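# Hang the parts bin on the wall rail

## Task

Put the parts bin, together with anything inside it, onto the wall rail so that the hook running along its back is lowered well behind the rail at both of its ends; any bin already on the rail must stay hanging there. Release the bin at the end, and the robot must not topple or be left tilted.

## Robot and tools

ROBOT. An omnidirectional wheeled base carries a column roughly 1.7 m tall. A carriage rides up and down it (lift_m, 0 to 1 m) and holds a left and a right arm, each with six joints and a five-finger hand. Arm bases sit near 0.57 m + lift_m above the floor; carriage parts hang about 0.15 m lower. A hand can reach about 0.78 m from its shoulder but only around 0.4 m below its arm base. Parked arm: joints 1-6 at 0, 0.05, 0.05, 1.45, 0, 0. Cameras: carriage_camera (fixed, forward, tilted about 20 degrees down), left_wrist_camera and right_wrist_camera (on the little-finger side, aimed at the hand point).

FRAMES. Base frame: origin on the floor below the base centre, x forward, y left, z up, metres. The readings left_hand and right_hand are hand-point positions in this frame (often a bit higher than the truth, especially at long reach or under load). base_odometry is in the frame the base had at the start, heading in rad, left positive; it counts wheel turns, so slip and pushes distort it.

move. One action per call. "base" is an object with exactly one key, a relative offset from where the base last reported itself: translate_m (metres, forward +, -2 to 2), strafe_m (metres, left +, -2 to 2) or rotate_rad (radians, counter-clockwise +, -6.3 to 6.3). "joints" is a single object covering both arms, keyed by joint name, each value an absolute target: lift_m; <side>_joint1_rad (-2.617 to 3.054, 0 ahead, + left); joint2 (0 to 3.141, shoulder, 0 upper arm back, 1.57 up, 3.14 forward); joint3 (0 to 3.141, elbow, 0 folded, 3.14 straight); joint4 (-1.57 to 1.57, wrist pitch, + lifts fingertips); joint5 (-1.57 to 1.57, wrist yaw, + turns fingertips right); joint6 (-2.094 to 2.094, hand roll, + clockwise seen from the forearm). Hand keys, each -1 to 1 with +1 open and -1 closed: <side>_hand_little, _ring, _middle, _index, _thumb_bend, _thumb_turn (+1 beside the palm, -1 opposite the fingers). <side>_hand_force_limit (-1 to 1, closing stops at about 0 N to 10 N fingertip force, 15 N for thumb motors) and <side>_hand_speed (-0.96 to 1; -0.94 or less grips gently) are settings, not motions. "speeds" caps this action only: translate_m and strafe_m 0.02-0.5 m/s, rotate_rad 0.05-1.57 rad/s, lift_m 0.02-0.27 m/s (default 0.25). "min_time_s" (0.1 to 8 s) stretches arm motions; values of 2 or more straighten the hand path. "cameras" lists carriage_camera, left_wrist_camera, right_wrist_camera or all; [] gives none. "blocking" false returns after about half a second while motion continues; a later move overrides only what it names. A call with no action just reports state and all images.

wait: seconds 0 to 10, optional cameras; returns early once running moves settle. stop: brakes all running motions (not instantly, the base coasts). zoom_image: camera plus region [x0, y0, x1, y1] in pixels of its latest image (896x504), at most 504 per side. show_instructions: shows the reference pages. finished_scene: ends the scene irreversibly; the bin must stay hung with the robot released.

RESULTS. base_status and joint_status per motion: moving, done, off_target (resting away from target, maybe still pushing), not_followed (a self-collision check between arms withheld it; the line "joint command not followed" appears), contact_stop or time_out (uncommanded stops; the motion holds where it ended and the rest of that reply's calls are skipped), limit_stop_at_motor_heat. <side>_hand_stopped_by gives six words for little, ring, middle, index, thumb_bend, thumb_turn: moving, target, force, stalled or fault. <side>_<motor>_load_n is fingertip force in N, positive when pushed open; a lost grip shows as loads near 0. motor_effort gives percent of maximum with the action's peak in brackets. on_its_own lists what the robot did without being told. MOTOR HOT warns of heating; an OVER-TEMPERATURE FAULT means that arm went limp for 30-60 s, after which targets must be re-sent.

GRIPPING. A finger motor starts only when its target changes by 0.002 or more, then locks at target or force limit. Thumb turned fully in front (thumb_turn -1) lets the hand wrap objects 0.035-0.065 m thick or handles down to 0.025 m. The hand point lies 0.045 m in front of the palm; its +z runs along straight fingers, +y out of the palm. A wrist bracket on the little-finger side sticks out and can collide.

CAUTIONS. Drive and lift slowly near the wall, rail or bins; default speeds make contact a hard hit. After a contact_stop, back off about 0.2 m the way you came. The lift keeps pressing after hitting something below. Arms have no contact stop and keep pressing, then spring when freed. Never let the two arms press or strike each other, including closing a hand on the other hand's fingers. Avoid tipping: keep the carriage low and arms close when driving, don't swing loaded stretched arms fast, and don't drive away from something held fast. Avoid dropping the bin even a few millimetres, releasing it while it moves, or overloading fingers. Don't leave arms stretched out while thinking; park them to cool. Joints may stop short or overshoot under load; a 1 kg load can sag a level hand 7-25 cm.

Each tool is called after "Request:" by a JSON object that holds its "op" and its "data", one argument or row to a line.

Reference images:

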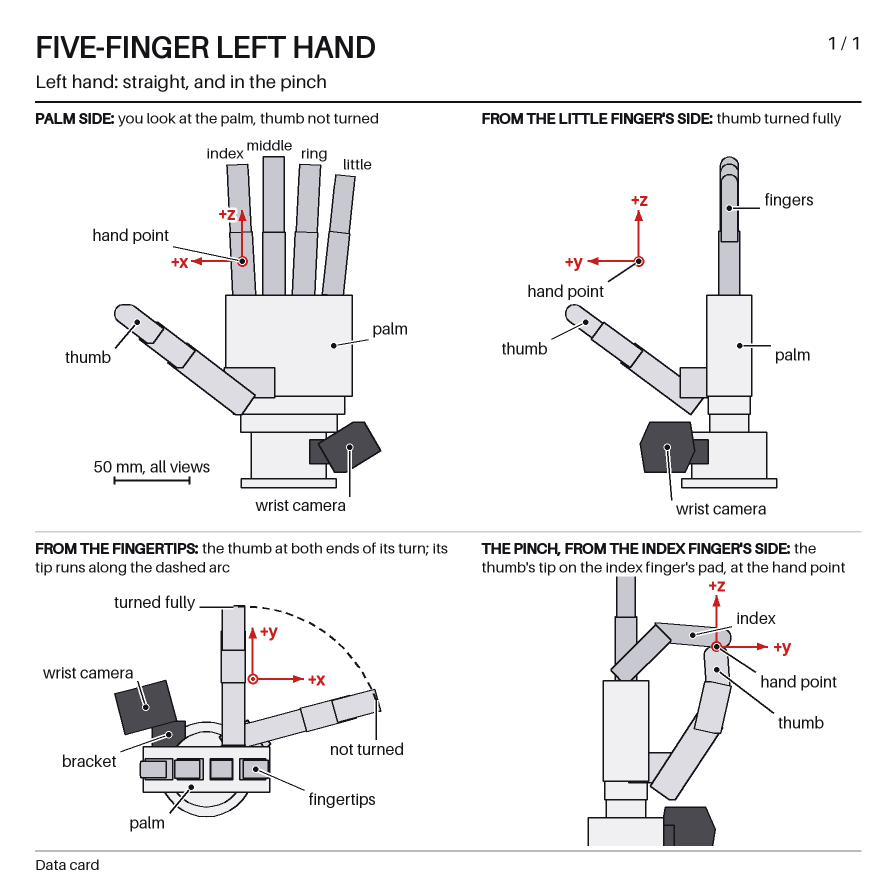

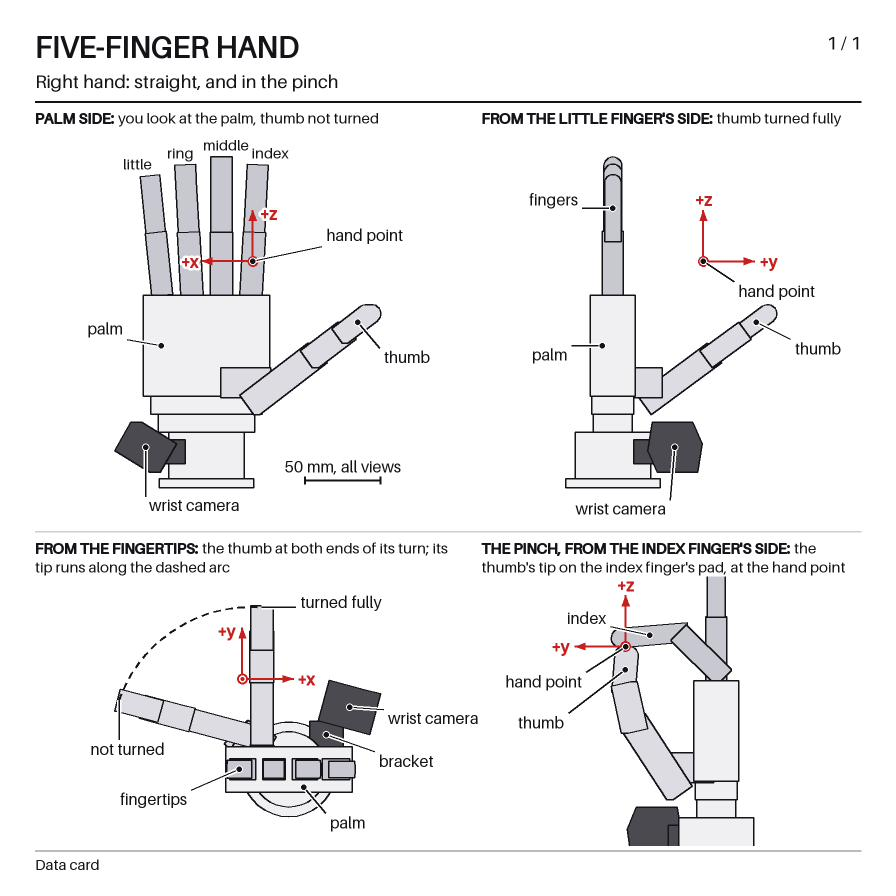

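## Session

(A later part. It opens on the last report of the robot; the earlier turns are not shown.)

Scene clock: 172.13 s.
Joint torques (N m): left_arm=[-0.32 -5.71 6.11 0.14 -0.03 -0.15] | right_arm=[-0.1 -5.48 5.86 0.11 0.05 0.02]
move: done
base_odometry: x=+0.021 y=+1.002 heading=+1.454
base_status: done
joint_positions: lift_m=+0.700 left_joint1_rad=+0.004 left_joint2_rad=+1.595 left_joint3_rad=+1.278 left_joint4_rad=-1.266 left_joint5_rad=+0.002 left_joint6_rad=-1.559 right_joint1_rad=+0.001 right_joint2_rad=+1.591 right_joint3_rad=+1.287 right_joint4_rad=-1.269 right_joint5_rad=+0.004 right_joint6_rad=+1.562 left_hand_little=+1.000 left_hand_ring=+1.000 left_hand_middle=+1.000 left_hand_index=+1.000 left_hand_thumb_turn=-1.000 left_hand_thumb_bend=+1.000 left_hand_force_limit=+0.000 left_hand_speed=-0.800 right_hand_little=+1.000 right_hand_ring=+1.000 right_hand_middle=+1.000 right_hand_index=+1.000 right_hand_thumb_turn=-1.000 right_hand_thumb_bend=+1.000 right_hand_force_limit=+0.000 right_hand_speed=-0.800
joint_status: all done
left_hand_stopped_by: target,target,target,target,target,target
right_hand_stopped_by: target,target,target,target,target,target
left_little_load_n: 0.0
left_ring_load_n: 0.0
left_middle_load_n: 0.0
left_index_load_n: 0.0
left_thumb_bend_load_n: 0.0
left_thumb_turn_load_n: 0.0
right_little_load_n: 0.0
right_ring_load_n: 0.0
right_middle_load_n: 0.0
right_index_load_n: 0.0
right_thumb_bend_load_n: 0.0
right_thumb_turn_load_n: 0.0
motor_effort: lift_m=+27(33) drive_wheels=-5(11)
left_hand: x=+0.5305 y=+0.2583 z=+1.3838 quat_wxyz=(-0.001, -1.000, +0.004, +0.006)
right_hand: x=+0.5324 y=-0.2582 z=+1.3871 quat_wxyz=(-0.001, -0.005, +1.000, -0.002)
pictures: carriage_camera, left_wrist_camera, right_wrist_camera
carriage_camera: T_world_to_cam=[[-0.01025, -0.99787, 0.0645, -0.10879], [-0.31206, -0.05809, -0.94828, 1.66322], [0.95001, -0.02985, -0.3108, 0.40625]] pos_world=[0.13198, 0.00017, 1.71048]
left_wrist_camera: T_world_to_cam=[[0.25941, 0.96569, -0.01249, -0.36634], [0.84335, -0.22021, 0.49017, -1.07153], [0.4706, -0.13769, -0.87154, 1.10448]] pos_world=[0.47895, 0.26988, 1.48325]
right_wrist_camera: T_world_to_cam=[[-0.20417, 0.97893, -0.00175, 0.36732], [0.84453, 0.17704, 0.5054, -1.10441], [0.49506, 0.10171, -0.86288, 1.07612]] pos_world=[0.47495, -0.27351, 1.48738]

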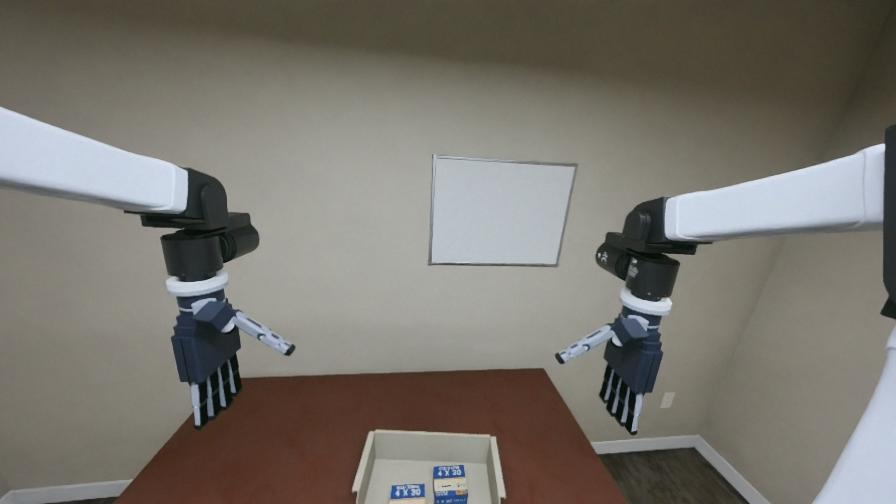

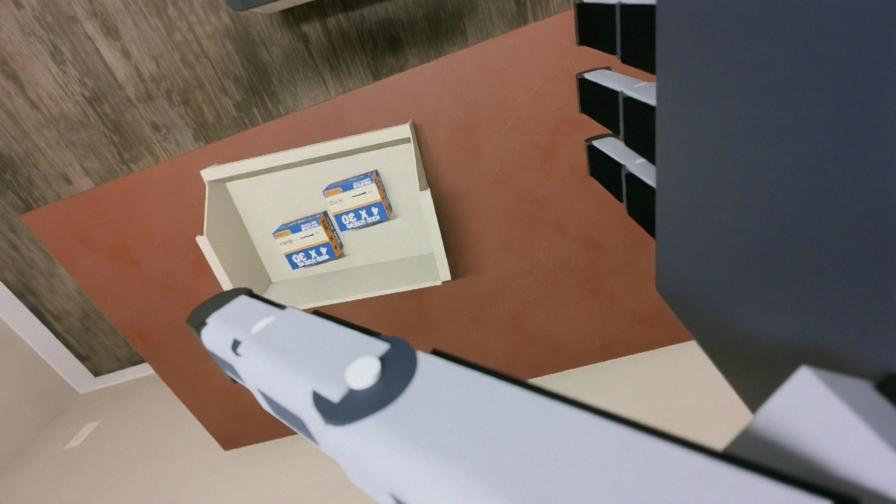

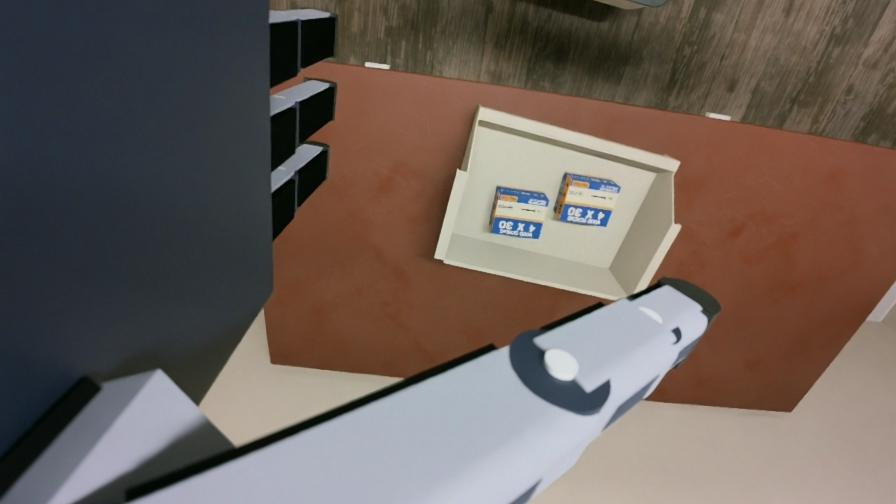

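Request:
{"op": "move", "data": {
  "joints": {"lift_m": 0.65, "left_joint1_rad": -0.206, "left_joint2_rad": 2.531, "left_joint3_rad": 1.1945, "left_joint4_rad": -0.234, "left_joint5_rad": 0, "left_joint6_rad": -1.777, "right_joint1_rad": 0.206, "right_joint2_rad": 2.531, "right_joint3_rad": 1.1945, "right_joint4_rad": -0.234, "right_joint5_rad": 0, "right_joint6_rad": 1.777},
  "min_time_s": 3
}}

Request:
{"op": "move", "data": {
  "base": {"strafe_m": -0.01}
}}

Request:
{"op": "move", "data": {
  "base": {"translate_m": 0.13},
  "speeds": {"translate_m": 0.1},
  "cameras": ["all"]
}}

Scene clock: 201.93 s.
Joint torques (N m): left_arm=[-0.79 -9.42 1.43 0.34 -0.03 -0.17] | right_arm=[0.44 -8.92 1.89 0.29 0.02 -0.02]
move: done
base_odometry: x=+0.021 y=+1.002 heading=+1.454
base_status: not commanded
joint_positions: lift_m=+0.650 left_joint1_rad=-0.197 left_joint2_rad=+2.519 left_joint3_rad=+1.203 left_joint4_rad=-0.251 left_joint5_rad=+0.002 left_joint6_rad=-1.766 right_joint1_rad=+0.201 right_joint2_rad=+2.513 right_joint3_rad=+1.202 right_joint4_rad=-0.244 right_joint5_rad=+0.004 right_joint6_rad=+1.768 left_hand_little=+1.000 left_hand_ring=+1.000 left_hand_middle=+1.000 left_hand_index=+1.000 left_hand_thumb_turn=-1.000 left_hand_thumb_bend=+1.000 left_hand_force_limit=+0.000 left_hand_speed=-0.800 right_hand_little=+1.000 right_hand_ring=+1.000 right_hand_middle=+1.000 right_hand_index=+1.000 right_hand_thumb_turn=-1.000 right_hand_thumb_bend=+1.000 right_hand_force_limit=+0.000 right_hand_speed=-0.800
joint_status: all done
left_hand_stopped_by: target,target,target,target,target,target
right_hand_stopped_by: target,target,target,target,target,target
left_little_load_n: 0.0
left_ring_load_n: 0.0
left_middle_load_n: 0.0
left_index_load_n: 0.0
left_thumb_bend_load_n: 0.0
left_thumb_turn_load_n: 0.0
right_little_load_n: 0.0
right_ring_load_n: 0.0
right_middle_load_n: 0.0
right_index_load_n: 0.0
right_thumb_bend_load_n: 0.0
right_thumb_turn_load_n: 0.0
motor_effort: lift_m=+28(29) drive_wheels=-4(5)
left_hand: x=+0.6045 y=+0.1881 z=+1.0215 quat_wxyz=(-0.001, -1.000, +0.001, -0.002)
right_hand: x=+0.6080 y=-0.1869 z=+1.0238 quat_wxyz=(+0.009, -0.002, +1.000, +0.000)
pictures: none

Scene clock: 202.63 s.
Joint torques (N m): left_arm=[-0.29 -9.57 1.47 0.35 -0.03 -0.15] | right_arm=[0.18 -8.73 1.91 0.21 0.04 0.03]
move: done
base_odometry: x=+0.031 y=+1.001 heading=+1.454
base_status: done
joint_positions: lift_m=+0.650 left_joint1_rad=-0.203 left_joint2_rad=+2.519 left_joint3_rad=+1.203 left_joint4_rad=-0.246 left_joint5_rad=+0.002 left_joint6_rad=-1.766 right_joint1_rad=+0.202 right_joint2_rad=+2.513 right_joint3_rad=+1.202 right_joint4_rad=-0.240 right_joint5_rad=+0.003 right_joint6_rad=+1.769 left_hand_little=+1.000 left_hand_ring=+1.000 left_hand_middle=+1.000 left_hand_index=+1.000 left_hand_thumb_turn=-1.000 left_hand_thumb_bend=+1.000 left_hand_force_limit=+0.000 left_hand_speed=-0.800 right_hand_little=+1.000 right_hand_ring=+1.000 right_hand_middle=+1.000 right_hand_index=+1.000 right_hand_thumb_turn=-1.000 right_hand_thumb_bend=+1.000 right_hand_force_limit=+0.000 right_hand_speed=-0.800
joint_status: not commanded
left_hand_stopped_by: target,target,target,target,target,target
right_hand_stopped_by: target,target,target,target,target,target
left_little_load_n: 0.0
left_ring_load_n: 0.0
left_middle_load_n: 0.0
left_index_load_n: 0.0
left_thumb_bend_load_n: 0.0
left_thumb_turn_load_n: 0.0
right_little_load_n: 0.0
right_ring_load_n: 0.0
right_middle_load_n: 0.0
right_index_load_n: 0.0
right_thumb_bend_load_n: 0.0
right_thumb_turn_load_n: 0.0
motor_effort: lift_m=+28(28) drive_wheels=+2(7)
left_hand: x=+0.6048 y=+0.1857 z=+1.0216 quat_wxyz=(-0.002, -1.000, +0.004, -0.004)
right_hand: x=+0.6088 y=-0.1862 z=+1.0240 quat_wxyz=(+0.010, -0.002, +1.000, +0.000)
pictures: none

Scene clock: 204.63 s.
Joint torques (N m): left_arm=[-0.29 -9.42 1.4 0.32 -0.03 -0.15] | right_arm=[0.14 -8.94 1.84 0.22 0.02 -0.01]
move: done
base_odometry: x=+0.046 y=+1.130 heading=+1.454
base_status: done
joint_positions: lift_m=+0.650 left_joint1_rad=-0.203 left_joint2_rad=+2.519 left_joint3_rad=+1.203 left_joint4_rad=-0.244 left_joint5_rad=+0.002 left_joint6_rad=-1.767 right_joint1_rad=+0.203 right_joint2_rad=+2.513 right_joint3_rad=+1.202 right_joint4_rad=-0.236 right_joint5_rad=+0.003 right_joint6_rad=+1.769 left_hand_little=+1.000 left_hand_ring=+1.000 left_hand_middle=+1.000 left_hand_index=+1.000 left_hand_thumb_turn=-1.000 left_hand_thumb_bend=+1.000 left_hand_force_limit=+0.000 left_hand_speed=-0.800 right_hand_little=+1.000 right_hand_ring=+1.000 right_hand_middle=+1.000 right_hand_index=+1.000 right_hand_thumb_turn=-1.000 right_hand_thumb_bend=+1.000 right_hand_force_limit=+0.000 right_hand_speed=-0.800
joint_status: not commanded
left_hand_stopped_by: target,target,target,target,target,target
right_hand_stopped_by: target,target,target,target,target,target
left_little_load_n: 0.0
left_ring_load_n: 0.0
left_middle_load_n: 0.0
left_index_load_n: 0.0
left_thumb_bend_load_n: -0.5
left_thumb_turn_load_n: 0.0
right_little_load_n: 0.0
right_ring_load_n: 0.0
right_middle_load_n: 0.0
right_index_load_n: 0.0
right_thumb_bend_load_n: 0.0
right_thumb_turn_load_n: 0.0
motor_effort: lift_m=+28(28) drive_wheels=-5(10)
left_hand: x=+0.6055 y=+0.1855 z=+1.0217 quat_wxyz=(-0.002, -1.000, +0.004, -0.005)
right_hand: x=+0.6096 y=-0.1856 z=+1.0242 quat_wxyz=(+0.012, -0.003, +1.000, +0.001)
pictures: carriage_camera, left_wrist_camera, right_wrist_camera
carriage_camera: T_world_to_cam=[[-0.01025, -0.99787, 0.0645, -0.10556], [-0.31206, -0.05809, -0.94828, 1.61571], [0.95001, -0.02985, -0.3108, 0.39068]] pos_world=[0.13198, 0.00017, 1.66038]
left_wrist_camera: T_world_to_cam=[[0.25888, 0.96587, -0.00843, -0.32396], [0.83255, -0.2187, 0.50895, -0.98629], [0.48973, -0.13878, -0.86076, 0.72119]] pos_world=[0.55181, 0.19728, 1.12001]
right_wrist_camera: T_world_to_cam=[[-0.19975, 0.97985, -0.00165, 0.30866], [0.8322, 0.17053, 0.52761, -1.01543], [0.51726, 0.10402, -0.84949, 0.69061]] pos_world=[0.54947, -0.20111, 1.12292]

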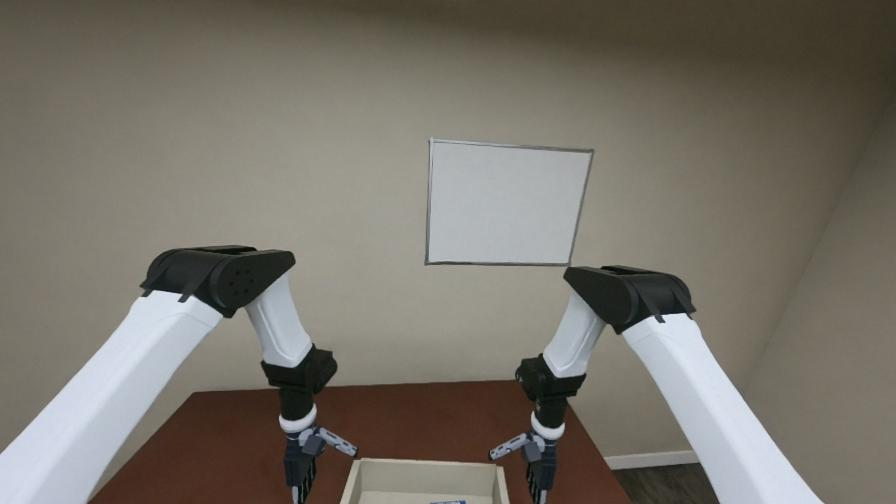

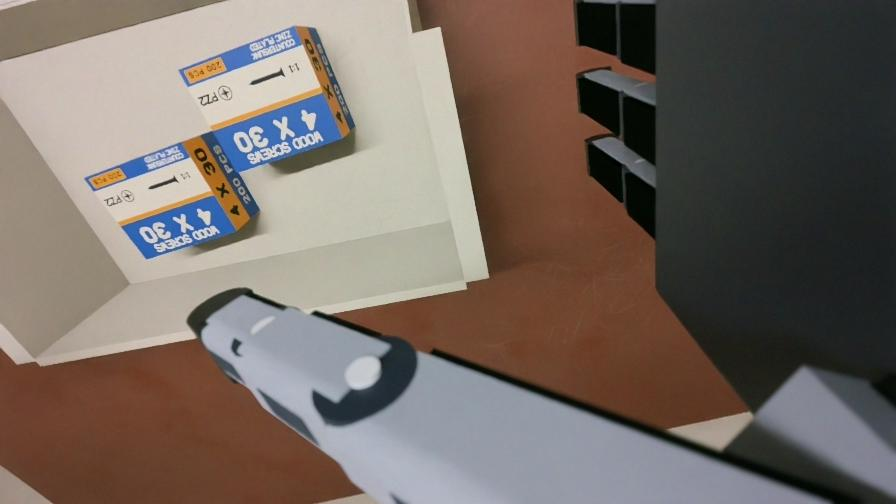

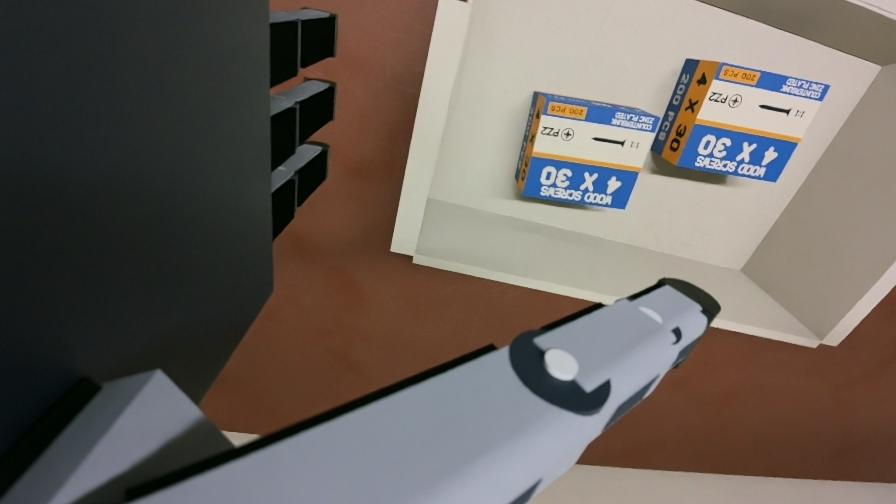

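Request:
{"op": "move", "data": {
  "base": {"strafe_m": -0.015},
  "joints": {"lift_m": 0.62, "left_joint1_rad": -0.234, "left_joint6_rad": -1.805, "right_joint1_rad": 0.234, "right_joint6_rad": 1.805},
  "min_time_s": 1.5
}}

Request:
{"op": "move", "data": {
  "base": {"translate_m": 0.025},
  "speeds": {"translate_m": 0.1},
  "cameras": ["all"]
}}

Scene clock: 256.43 s.
Joint torques (N m): left_arm=[-0.81 -10.48 1.51 0.29 -0.02 -0.16] | right_arm=[0.29 -9.8 1.99 0.13 0.06 0.04]
move: done
base_odometry: x=+0.061 y=+1.129 heading=+1.454
base_status: done
joint_positions: lift_m=+0.620 left_joint1_rad=-0.225 left_joint2_rad=+2.531 left_joint3_rad=+1.201 left_joint4_rad=-0.239 left_joint5_rad=+0.001 left_joint6_rad=-1.794 right_joint1_rad=+0.229 right_joint2_rad=+2.523 right_joint3_rad=+1.200 right_joint4_rad=-0.234 right_joint5_rad=+0.003 right_joint6_rad=+1.797 left_hand_little=+1.000 left_hand_ring=+1.000 left_hand_middle=+1.000 left_hand_index=+1.000 left_hand_thumb_turn=-1.000 left_hand_thumb_bend=+1.000 left_hand_force_limit=+0.000 left_hand_speed=-0.800 right_hand_little=+1.000 right_hand_ring=+1.000 right_hand_middle=+1.000 right_hand_index=+1.000 right_hand_thumb_turn=-1.000 right_hand_thumb_bend=+1.000 right_hand_force_limit=+0.000 right_hand_speed=-0.800
joint_status: all done
left_hand_stopped_by: target,target,target,target,target,target
right_hand_stopped_by: target,target,target,target,target,target
left_little_load_n: 0.0
left_ring_load_n: 0.0
left_middle_load_n: 0.0
left_index_load_n: 0.0
left_thumb_bend_load_n: 0.0
left_thumb_turn_load_n: 0.0
right_little_load_n: 0.0
right_ring_load_n: 0.0
right_middle_load_n: 0.0
right_index_load_n: 0.0
right_thumb_bend_load_n: 0.0
right_thumb_turn_load_n: 0.0
motor_effort: lift_m=+28(28) drive_wheels=+2(9)
left_hand: x=+0.6012 y=+0.1790 z=+0.9874 quat_wxyz=(-0.001, -1.000, +0.001, -0.001)
right_hand: x=+0.6039 y=-0.1774 z=+0.9900 quat_wxyz=(+0.007, -0.002, +1.000, +0.000)
pictures: none

Scene clock: 257.37 s.
Joint torques (N m): left_arm=[-0.8 -10.77 1.32 0.3 -0.02 -0.15] | right_arm=[0.24 -9.81 1.89 0.14 0.06 0.01]
move: done
base_odometry: x=+0.064 y=+1.153 heading=+1.454
base_status: done
joint_positions: lift_m=+0.620 left_joint1_rad=-0.225 left_joint2_rad=+2.531 left_joint3_rad=+1.201 left_joint4_rad=-0.238 left_joint5_rad=+0.001 left_joint6_rad=-1.794 right_joint1_rad=+0.231 right_joint2_rad=+2.523 right_joint3_rad=+1.200 right_joint4_rad=-0.233 right_joint5_rad=+0.003 right_joint6_rad=+1.797 left_hand_little=+1.000 left_hand_ring=+1.000 left_hand_middle=+1.000 left_hand_index=+1.000 left_hand_thumb_turn=-1.000 left_hand_thumb_bend=+1.000 left_hand_force_limit=+0.000 left_hand_speed=-0.800 right_hand_little=+1.000 right_hand_ring=+1.000 right_hand_middle=+1.000 right_hand_index=+1.000 right_hand_thumb_turn=-1.000 right_hand_thumb_bend=+1.000 right_hand_force_limit=+0.000 right_hand_speed=-0.800
joint_status: not commanded
left_hand_stopped_by: target,target,target,target,target,target
right_hand_stopped_by: target,target,target,target,target,target
left_little_load_n: 0.0
left_ring_load_n: 0.0
left_middle_load_n: 0.0
left_index_load_n: 0.0
left_thumb_bend_load_n: 0.0
left_thumb_turn_load_n: 0.0
right_little_load_n: 0.0
right_ring_load_n: -0.5
right_middle_load_n: 0.0
right_index_load_n: 0.0
right_thumb_bend_load_n: 0.0
right_thumb_turn_load_n: 0.0
motor_effort: lift_m=+28(28) drive_wheels=+2(10)
left_hand: x=+0.6014 y=+0.1789 z=+0.9874 quat_wxyz=(-0.001, -1.000, +0.001, -0.002)
right_hand: x=+0.6039 y=-0.1768 z=+0.9901 quat_wxyz=(+0.008, -0.002, +1.000, +0.000)
pictures: carriage_camera, left_wrist_camera, right_wrist_camera
carriage_camera: T_world_to_cam=[[-0.01025, -0.99787, 0.0645, -0.10363], [-0.31206, -0.05809, -0.94828, 1.58726], [0.95001, -0.02985, -0.3108, 0.38136]] pos_world=[0.13198, 0.00017, 1.63038]
left_wrist_camera: T_world_to_cam=[[0.25326, 0.96737, -0.00812, -0.31394], [0.83713, -0.21494, 0.50301, -0.96447], [0.48485, -0.13418, -0.86425, 0.6983]] pos_world=[0.54833, 0.19009, 1.08609]
right_wrist_camera: T_world_to_cam=[[-0.19936, 0.97993, -0.00123, 0.29818], [0.83698, 0.17093, 0.51986, -0.98937], [0.50963, 0.10261, -0.85425, 0.67269]] pos_world=[0.5447, -0.19211, 1.08934]

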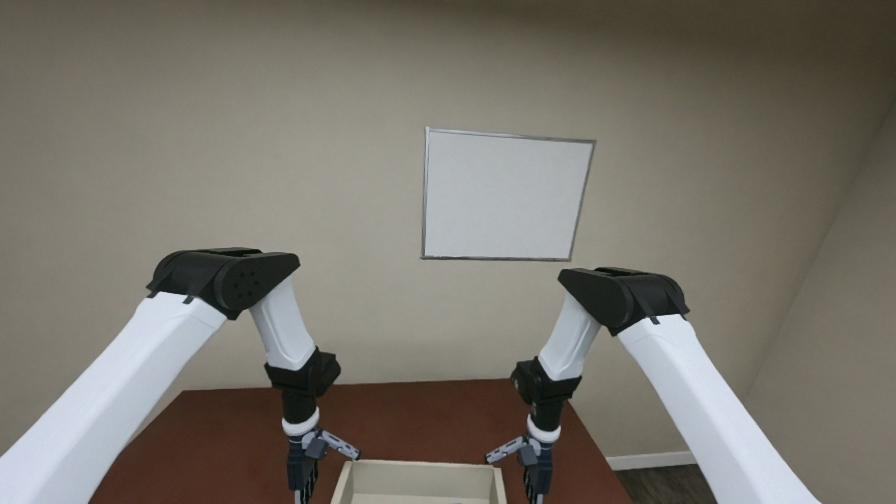

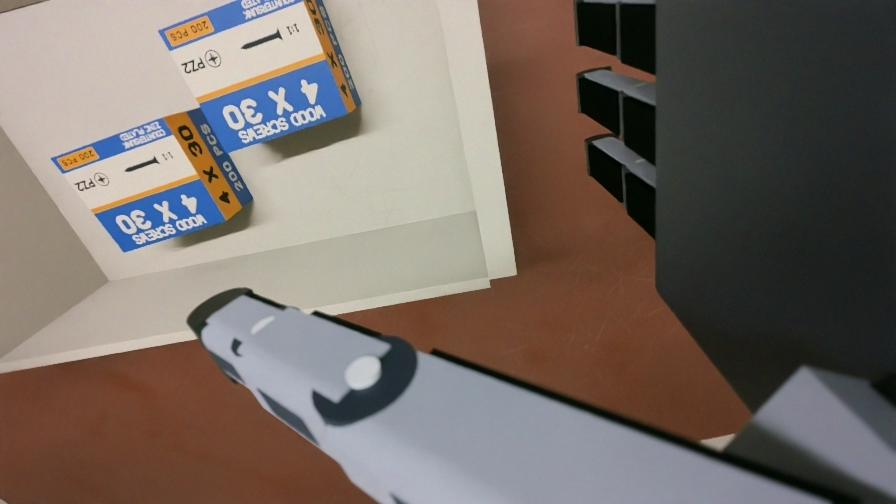

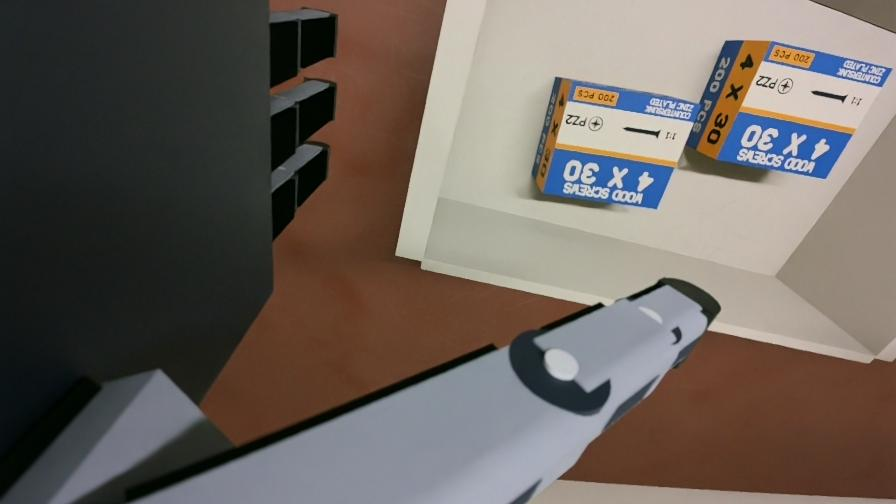

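Request:
{"op": "move", "data": {
  "base": {"rotate_rad": -0.025}
}}

Request:
{"op": "move", "data": {
  "base": {"strafe_m": 0.012},
  "joints": {"lift_m": 0.57},
  "cameras": ["all"]
}}

Scene clock: 267.10 s.
Joint torques (N m): left_arm=[-0.28 -10.54 1.46 0.28 -0.02 -0.15] | right_arm=[0.27 -9.85 1.99 0.14 0.01 0.02]
move: done
base_odometry: x=+0.064 y=+1.153 heading=+1.430
base_status: done
joint_positions: lift_m=+0.620 left_joint1_rad=-0.231 left_joint2_rad=+2.531 left_joint3_rad=+1.201 left_joint4_rad=-0.238 left_joint5_rad=+0.001 left_joint6_rad=-1.794 right_joint1_rad=+0.231 right_joint2_rad=+2.523 right_joint3_rad=+1.200 right_joint4_rad=-0.233 right_joint5_rad=+0.003 right_joint6_rad=+1.797 left_hand_little=+1.000 left_hand_ring=+1.000 left_hand_middle=+1.000 left_hand_index=+1.000 left_hand_thumb_turn=-1.000 left_hand_thumb_bend=+1.000 left_hand_force_limit=+0.000 left_hand_speed=-0.800 right_hand_little=+1.000 right_hand_ring=+1.000 right_hand_middle=+1.000 right_hand_index=+1.000 right_hand_thumb_turn=-1.000 right_hand_thumb_bend=+1.000 right_hand_force_limit=+0.000 right_hand_speed=-0.800
joint_status: not commanded
left_hand_stopped_by: target,target,target,target,target,target
right_hand_stopped_by: target,target,target,target,target,target
left_little_load_n: 0.0
left_ring_load_n: 0.0
left_middle_load_n: 0.0
left_index_load_n: 0.0
left_thumb_bend_load_n: 0.0
left_thumb_turn_load_n: 0.0
right_little_load_n: 0.0
right_ring_load_n: 0.0
right_middle_load_n: 0.0
right_index_load_n: 0.0
right_thumb_bend_load_n: 0.0
right_thumb_turn_load_n: 0.0
motor_effort: lift_m=+28(28) drive_wheels=-9(9)
left_hand: x=+0.6006 y=+0.1767 z=+0.9874 quat_wxyz=(-0.001, -1.000, +0.004, -0.002)
right_hand: x=+0.6040 y=-0.1766 z=+0.9901 quat_wxyz=(+0.008, -0.002, +1.000, +0.000)
pictures: none

Scene clock: 267.83 s.
Joint torques (N m): left_arm=[-0.31 -10.74 1.74 0.22 -0.01 -0.15] | right_arm=[-0.12 -10.04 2.07 0.16 0.04 0]
move: done
base_odometry: x=+0.052 y=+1.155 heading=+1.429
base_status: done
joint_positions: lift_m=+0.570 left_joint1_rad=-0.230 left_joint2_rad=+2.533 left_joint3_rad=+1.199 left_joint4_rad=-0.237 left_joint5_rad=+0.000 left_joint6_rad=-1.794 right_joint1_rad=+0.235 right_joint2_rad=+2.526 right_joint3_rad=+1.199 right_joint4_rad=-0.233 right_joint5_rad=+0.003 right_joint6_rad=+1.797 left_hand_little=+1.000 left_hand_ring=+1.000 left_hand_middle=+1.000 left_hand_index=+1.000 left_hand_thumb_turn=-1.000 left_hand_thumb_bend=+1.000 left_hand_force_limit=+0.000 left_hand_speed=-0.800 right_hand_little=+1.000 right_hand_ring=+1.000 right_hand_middle=+1.000 right_hand_index=+1.000 right_hand_thumb_turn=-1.000 right_hand_thumb_bend=+1.000 right_hand_force_limit=+0.000 right_hand_speed=-0.800
joint_status: all done
left_hand_stopped_by: target,target,target,target,target,target
right_hand_stopped_by: target,target,target,target,target,target
left_little_load_n: 0.0
left_ring_load_n: 0.0
left_middle_load_n: 0.0
left_index_load_n: 0.0
left_thumb_bend_load_n: 0.0
left_thumb_turn_load_n: 0.0
right_little_load_n: 0.0
right_ring_load_n: 0.0
right_middle_load_n: 0.0
right_index_load_n: 0.5
right_thumb_bend_load_n: 0.0
right_thumb_turn_load_n: 0.0
motor_effort: lift_m=+28(29) drive_wheels=+2(9)
left_hand: x=+0.5989 y=+0.1776 z=+0.9360 quat_wxyz=(+0.000, -1.000, +0.003, +0.000)
right_hand: x=+0.6018 y=-0.1752 z=+0.9389 quat_wxyz=(+0.006, -0.005, +1.000, +0.000)
pictures: carriage_camera, left_wrist_camera, right_wrist_camera
carriage_camera: T_world_to_cam=[[-0.01025, -0.99787, 0.0645, -0.1004], [-0.31206, -0.05809, -0.94828, 1.53984], [0.95001, -0.02985, -0.3108, 0.36582]] pos_world=[0.13198, 0.00017, 1.58038]
left_wrist_camera: T_world_to_cam=[[0.25802, 0.96611, -0.00712, -0.31605], [0.838, -0.22012, 0.4993, -0.93288], [0.48081, -0.1348, -0.8664, 0.65944]] pos_world=[0.54623, 0.18888, 1.03487]
right_wrist_camera: T_world_to_cam=[[-0.2035, 0.97908, -0.00061, 0.29798], [0.83828, 0.17456, 0.51655, -0.95838], [0.50585, 0.10461, -0.85626, 0.63441]] pos_world=[0.54311, -0.19082, 1.03845]

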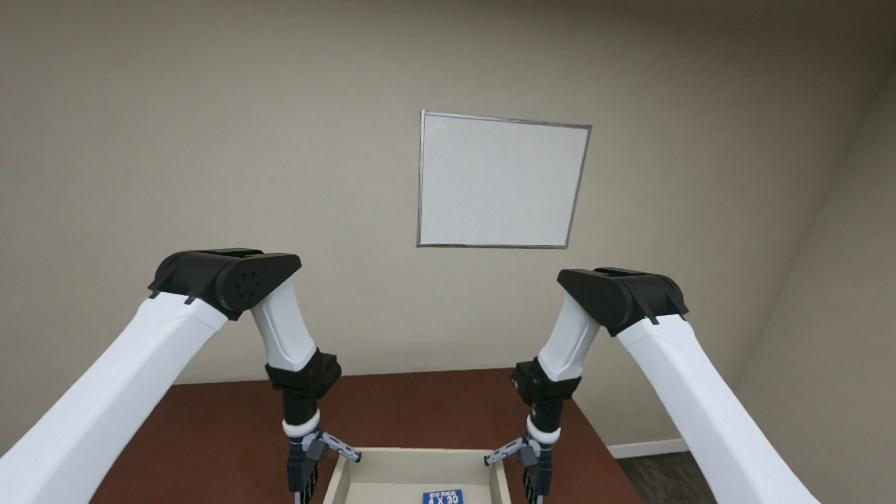

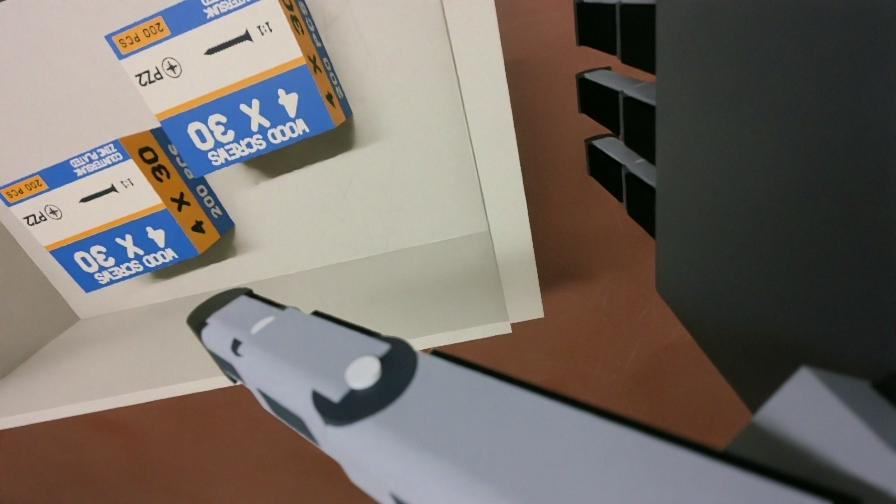

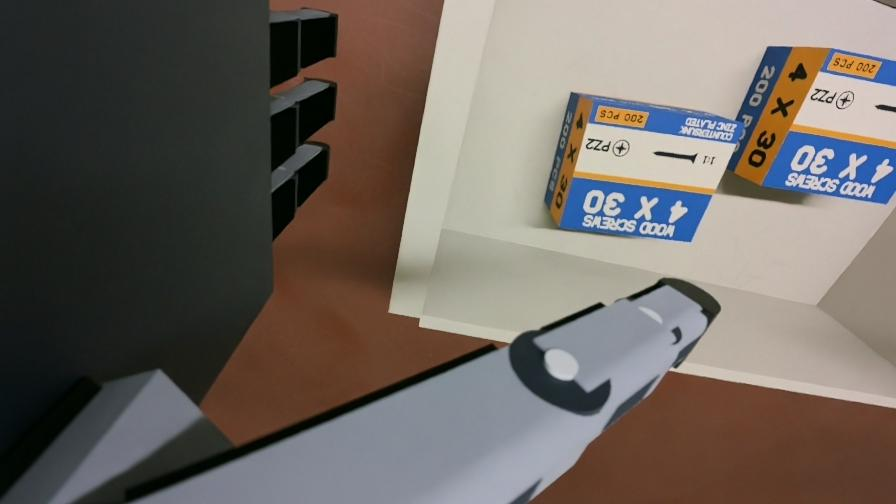

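Request:
{"op": "move", "data": {
  "joints": {"lift_m": 0.49},
  "speeds": {"lift_m": 0.06},
  "cameras": ["all"]
}}

Scene clock: 273.80 s.
Joint torques (N m): left_arm=[-0.36 -10.91 1.66 0.23 -0.01 -0.15] | right_arm=[-0.12 -9.89 2.04 0.16 0.03 0.01]
move: done
base_odometry: x=+0.052 y=+1.155 heading=+1.429
base_status: not commanded
joint_positions: lift_m=+0.490 left_joint1_rad=-0.230 left_joint2_rad=+2.533 left_joint3_rad=+1.199 left_joint4_rad=-0.237 left_joint5_rad=+0.000 left_joint6_rad=-1.794 right_joint1_rad=+0.235 right_joint2_rad=+2.526 right_joint3_rad=+1.198 right_joint4_rad=-0.233 right_joint5_rad=+0.003 right_joint6_rad=+1.797 left_hand_little=+1.000 left_hand_ring=+1.000 left_hand_middle=+1.000 left_hand_index=+1.000 left_hand_thumb_turn=-1.000 left_hand_thumb_bend=+1.000 left_hand_force_limit=+0.000 left_hand_speed=-0.800 right_hand_little=+1.000 right_hand_ring=+1.000 right_hand_middle=+1.000 right_hand_index=+1.000 right_hand_thumb_turn=-1.000 right_hand_thumb_bend=+1.000 right_hand_force_limit=+0.000 right_hand_speed=-0.800
joint_status: all done
left_hand_stopped_by: target,target,target,target,target,target
right_hand_stopped_by: target,target,target,target,target,target
left_little_load_n: 0.0
left_ring_load_n: 0.0
left_middle_load_n: 0.0
left_index_load_n: 0.0
left_thumb_bend_load_n: -0.5
left_thumb_turn_load_n: 0.0
right_little_load_n: 0.0
right_ring_load_n: 0.0
right_middle_load_n: 0.0
right_index_load_n: 0.0
right_thumb_bend_load_n: -0.5
right_thumb_turn_load_n: 0.0
motor_effort: lift_m=+28(29) drive_wheels=+1(2)
left_hand: x=+0.5989 y=+0.1776 z=+0.8560 quat_wxyz=(+0.000, -1.000, +0.003, +0.000)
right_hand: x=+0.6016 y=-0.1753 z=+0.8588 quat_wxyz=(+0.005, -0.005, +1.000, +0.000)
pictures: carriage_camera, left_wrist_camera, right_wrist_camera
carriage_camera: T_world_to_cam=[[-0.01025, -0.99787, 0.0645, -0.09524], [-0.31206, -0.05809, -0.94828, 1.46398], [0.95001, -0.02985, -0.3108, 0.34095]] pos_world=[0.13198, 0.00017, 1.50038]
left_wrist_camera: T_world_to_cam=[[0.25802, 0.96611, -0.00712, -0.31662], [0.838, -0.22012, 0.4993, -0.89293], [0.48081, -0.1348, -0.8664, 0.59013]] pos_world=[0.54623, 0.18888, 0.95487]
right_wrist_camera: T_world_to_cam=[[-0.20345, 0.97909, -0.00062, 0.29797], [0.83847, 0.17455, 0.51623, -0.91662], [0.50554, 0.10451, -0.85645, 0.56627]] pos_world=[0.54291, -0.19092, 0.95835]

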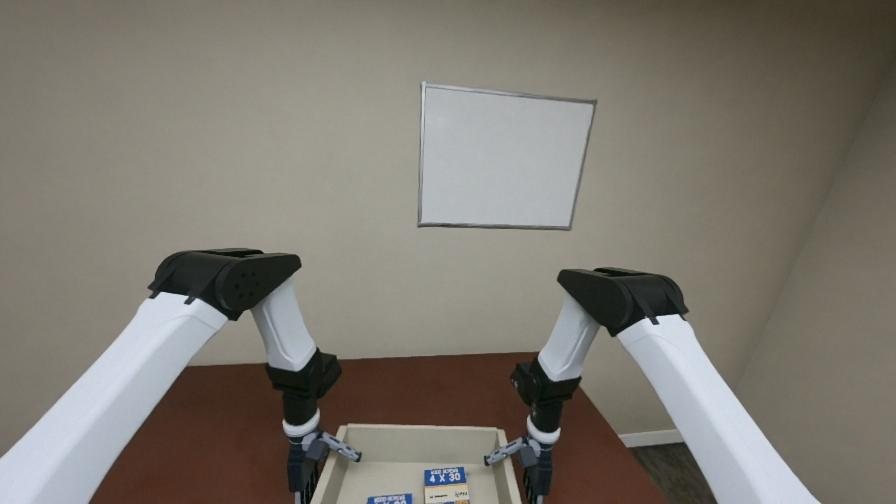

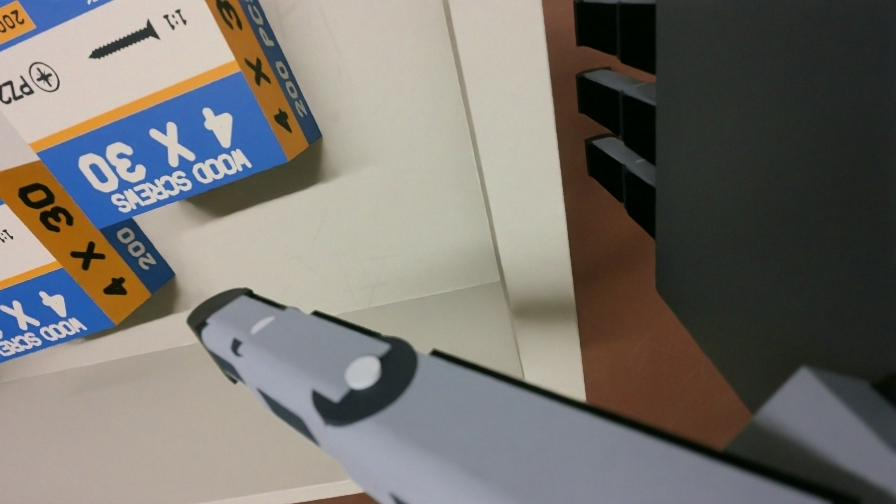

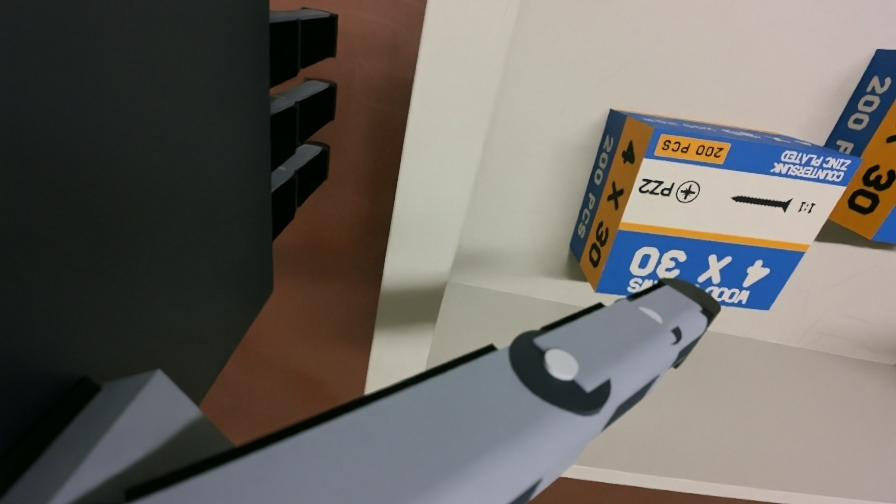

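Request:
{"op": "zoom_image", "data": {
  "camera": "right_wrist_camera",
  "region": [270, 0, 570, 300]
}}

Request:
{"op": "zoom_image", "data": {
  "camera": "left_wrist_camera",
  "region": [400, 0, 700, 300]
}}

Request:
{"op": "zoom_image", "data": {
  "camera": "carriage_camera",
  "region": [280, 400, 560, 504]
}}

Scaled by 1.680 from the camera's image (finer frame: 1280x720).

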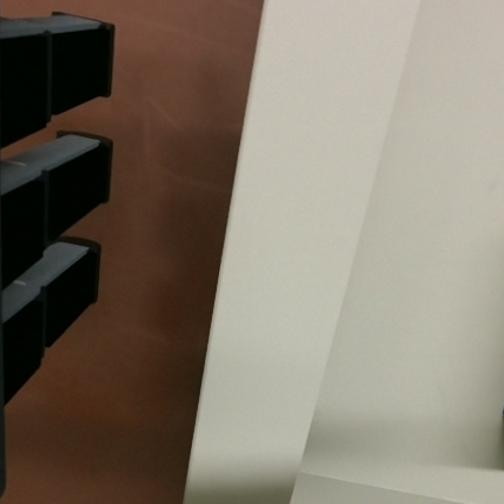

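Scaled by 1.680 from the camera's image (finer frame: 1280x720).

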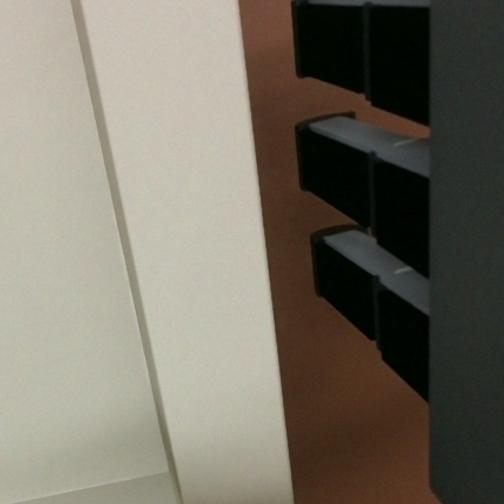

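Scaled by 1.800 from the camera's image (finer frame: 1280x720).

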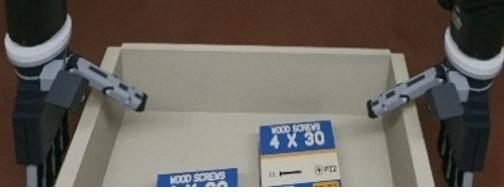

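Request:
{"op": "move", "data": {
  "joints": {"left_hand_speed": -0.9, "right_hand_speed": -0.9, "left_hand_force_limit": -0.6, "right_hand_force_limit": -0.6, "left_hand_thumb_bend": 0.0, "right_hand_thumb_bend": 0.0},
  "cameras": ["all"]
}}

Scene clock: 308.60 s.
Joint torques (N m): left_arm=[-0.36 -10.78 1.68 0.25 -0.02 -0.15] | right_arm=[-0.12 -10.11 2.1 0.12 0.2 0.04]
move: done
base_odometry: x=+0.052 y=+1.155 heading=+1.429
base_status: not commanded
joint_positions: lift_m=+0.490 left_joint1_rad=-0.230 left_joint2_rad=+2.533 left_joint3_rad=+1.199 left_joint4_rad=-0.237 left_joint5_rad=+0.000 left_joint6_rad=-1.794 right_joint1_rad=+0.235 right_joint2_rad=+2.526 right_joint3_rad=+1.198 right_joint4_rad=-0.231 right_joint5_rad=-0.011 right_joint6_rad=+1.797 left_hand_little=+1.000 left_hand_ring=+1.000 left_hand_middle=+1.000 left_hand_index=+1.000 left_hand_thumb_turn=-1.000 left_hand_thumb_bend=+0.000 left_hand_force_limit=-0.600 left_hand_speed=-0.900 right_hand_little=+1.000 right_hand_ring=+1.000 right_hand_middle=+1.000 right_hand_index=+1.000 right_hand_thumb_turn=-1.000 right_hand_thumb_bend=+0.001 right_hand_force_limit=-0.600 right_hand_speed=-0.900
joint_status: all done
left_hand_stopped_by: target,target,target,target,target,target
right_hand_stopped_by: target,target,target,target,target,target
left_little_load_n: 0.0
left_ring_load_n: 0.0
left_middle_load_n: 0.0
left_index_load_n: 0.0
left_thumb_bend_load_n: 0.0
left_thumb_turn_load_n: 0.0
right_little_load_n: 0.0
right_ring_load_n: 0.0
right_middle_load_n: 0.0
right_index_load_n: 0.0
right_thumb_bend_load_n: 1.5
right_thumb_turn_load_n: 0.5
motor_effort: lift_m=+28(28) drive_wheels=+1(1)
left_hand: x=+0.5989 y=+0.1776 z=+0.8560 quat_wxyz=(+0.000, -1.000, +0.003, +0.000)
right_hand: x=+0.6016 y=-0.1726 z=+0.8597 quat_wxyz=(+0.005, -0.005, +1.000, +0.007)
pictures: carriage_camera, left_wrist_camera, right_wrist_camera
carriage_camera: T_world_to_cam=[[-0.01025, -0.99787, 0.0645, -0.09524], [-0.31206, -0.05809, -0.94828, 1.46398], [0.95001, -0.02985, -0.3108, 0.34095]] pos_world=[0.13198, 0.00017, 1.50038]
left_wrist_camera: T_world_to_cam=[[0.25802, 0.96611, -0.00712, -0.31662], [0.838, -0.22012, 0.4993, -0.89293], [0.48081, -0.1348, -0.8664, 0.59013]] pos_world=[0.54623, 0.18888, 0.95487]
right_wrist_camera: T_world_to_cam=[[-0.2036, 0.97896, 0.01324, 0.28343], [0.83897, 0.16748, 0.51777, -0.92039], [0.50466, 0.11653, -0.85542, 0.56844]] pos_world=[0.54302, -0.18957, 0.95905]

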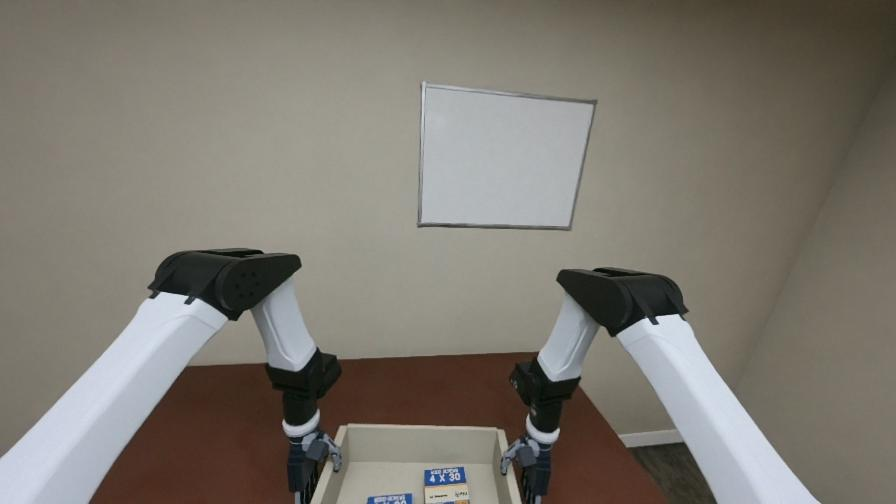

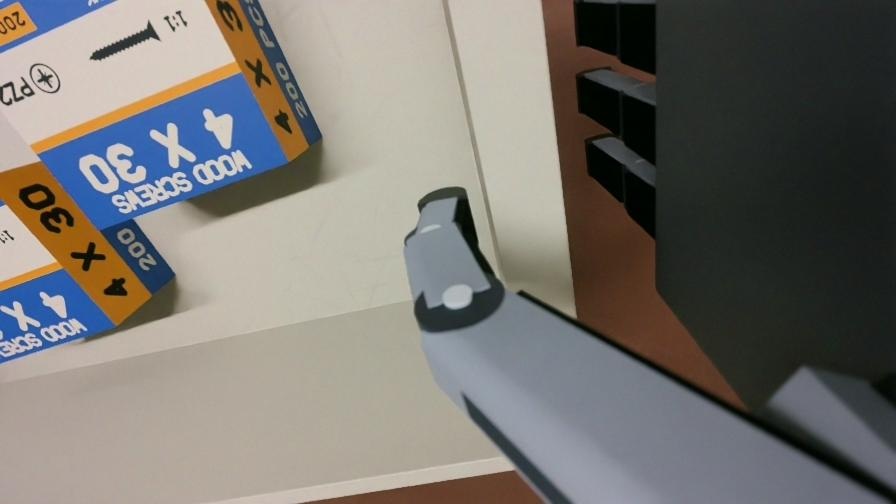

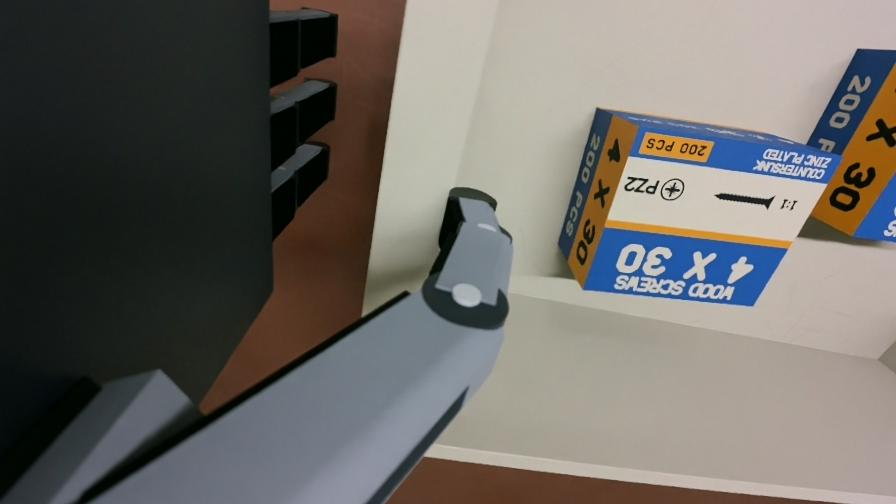

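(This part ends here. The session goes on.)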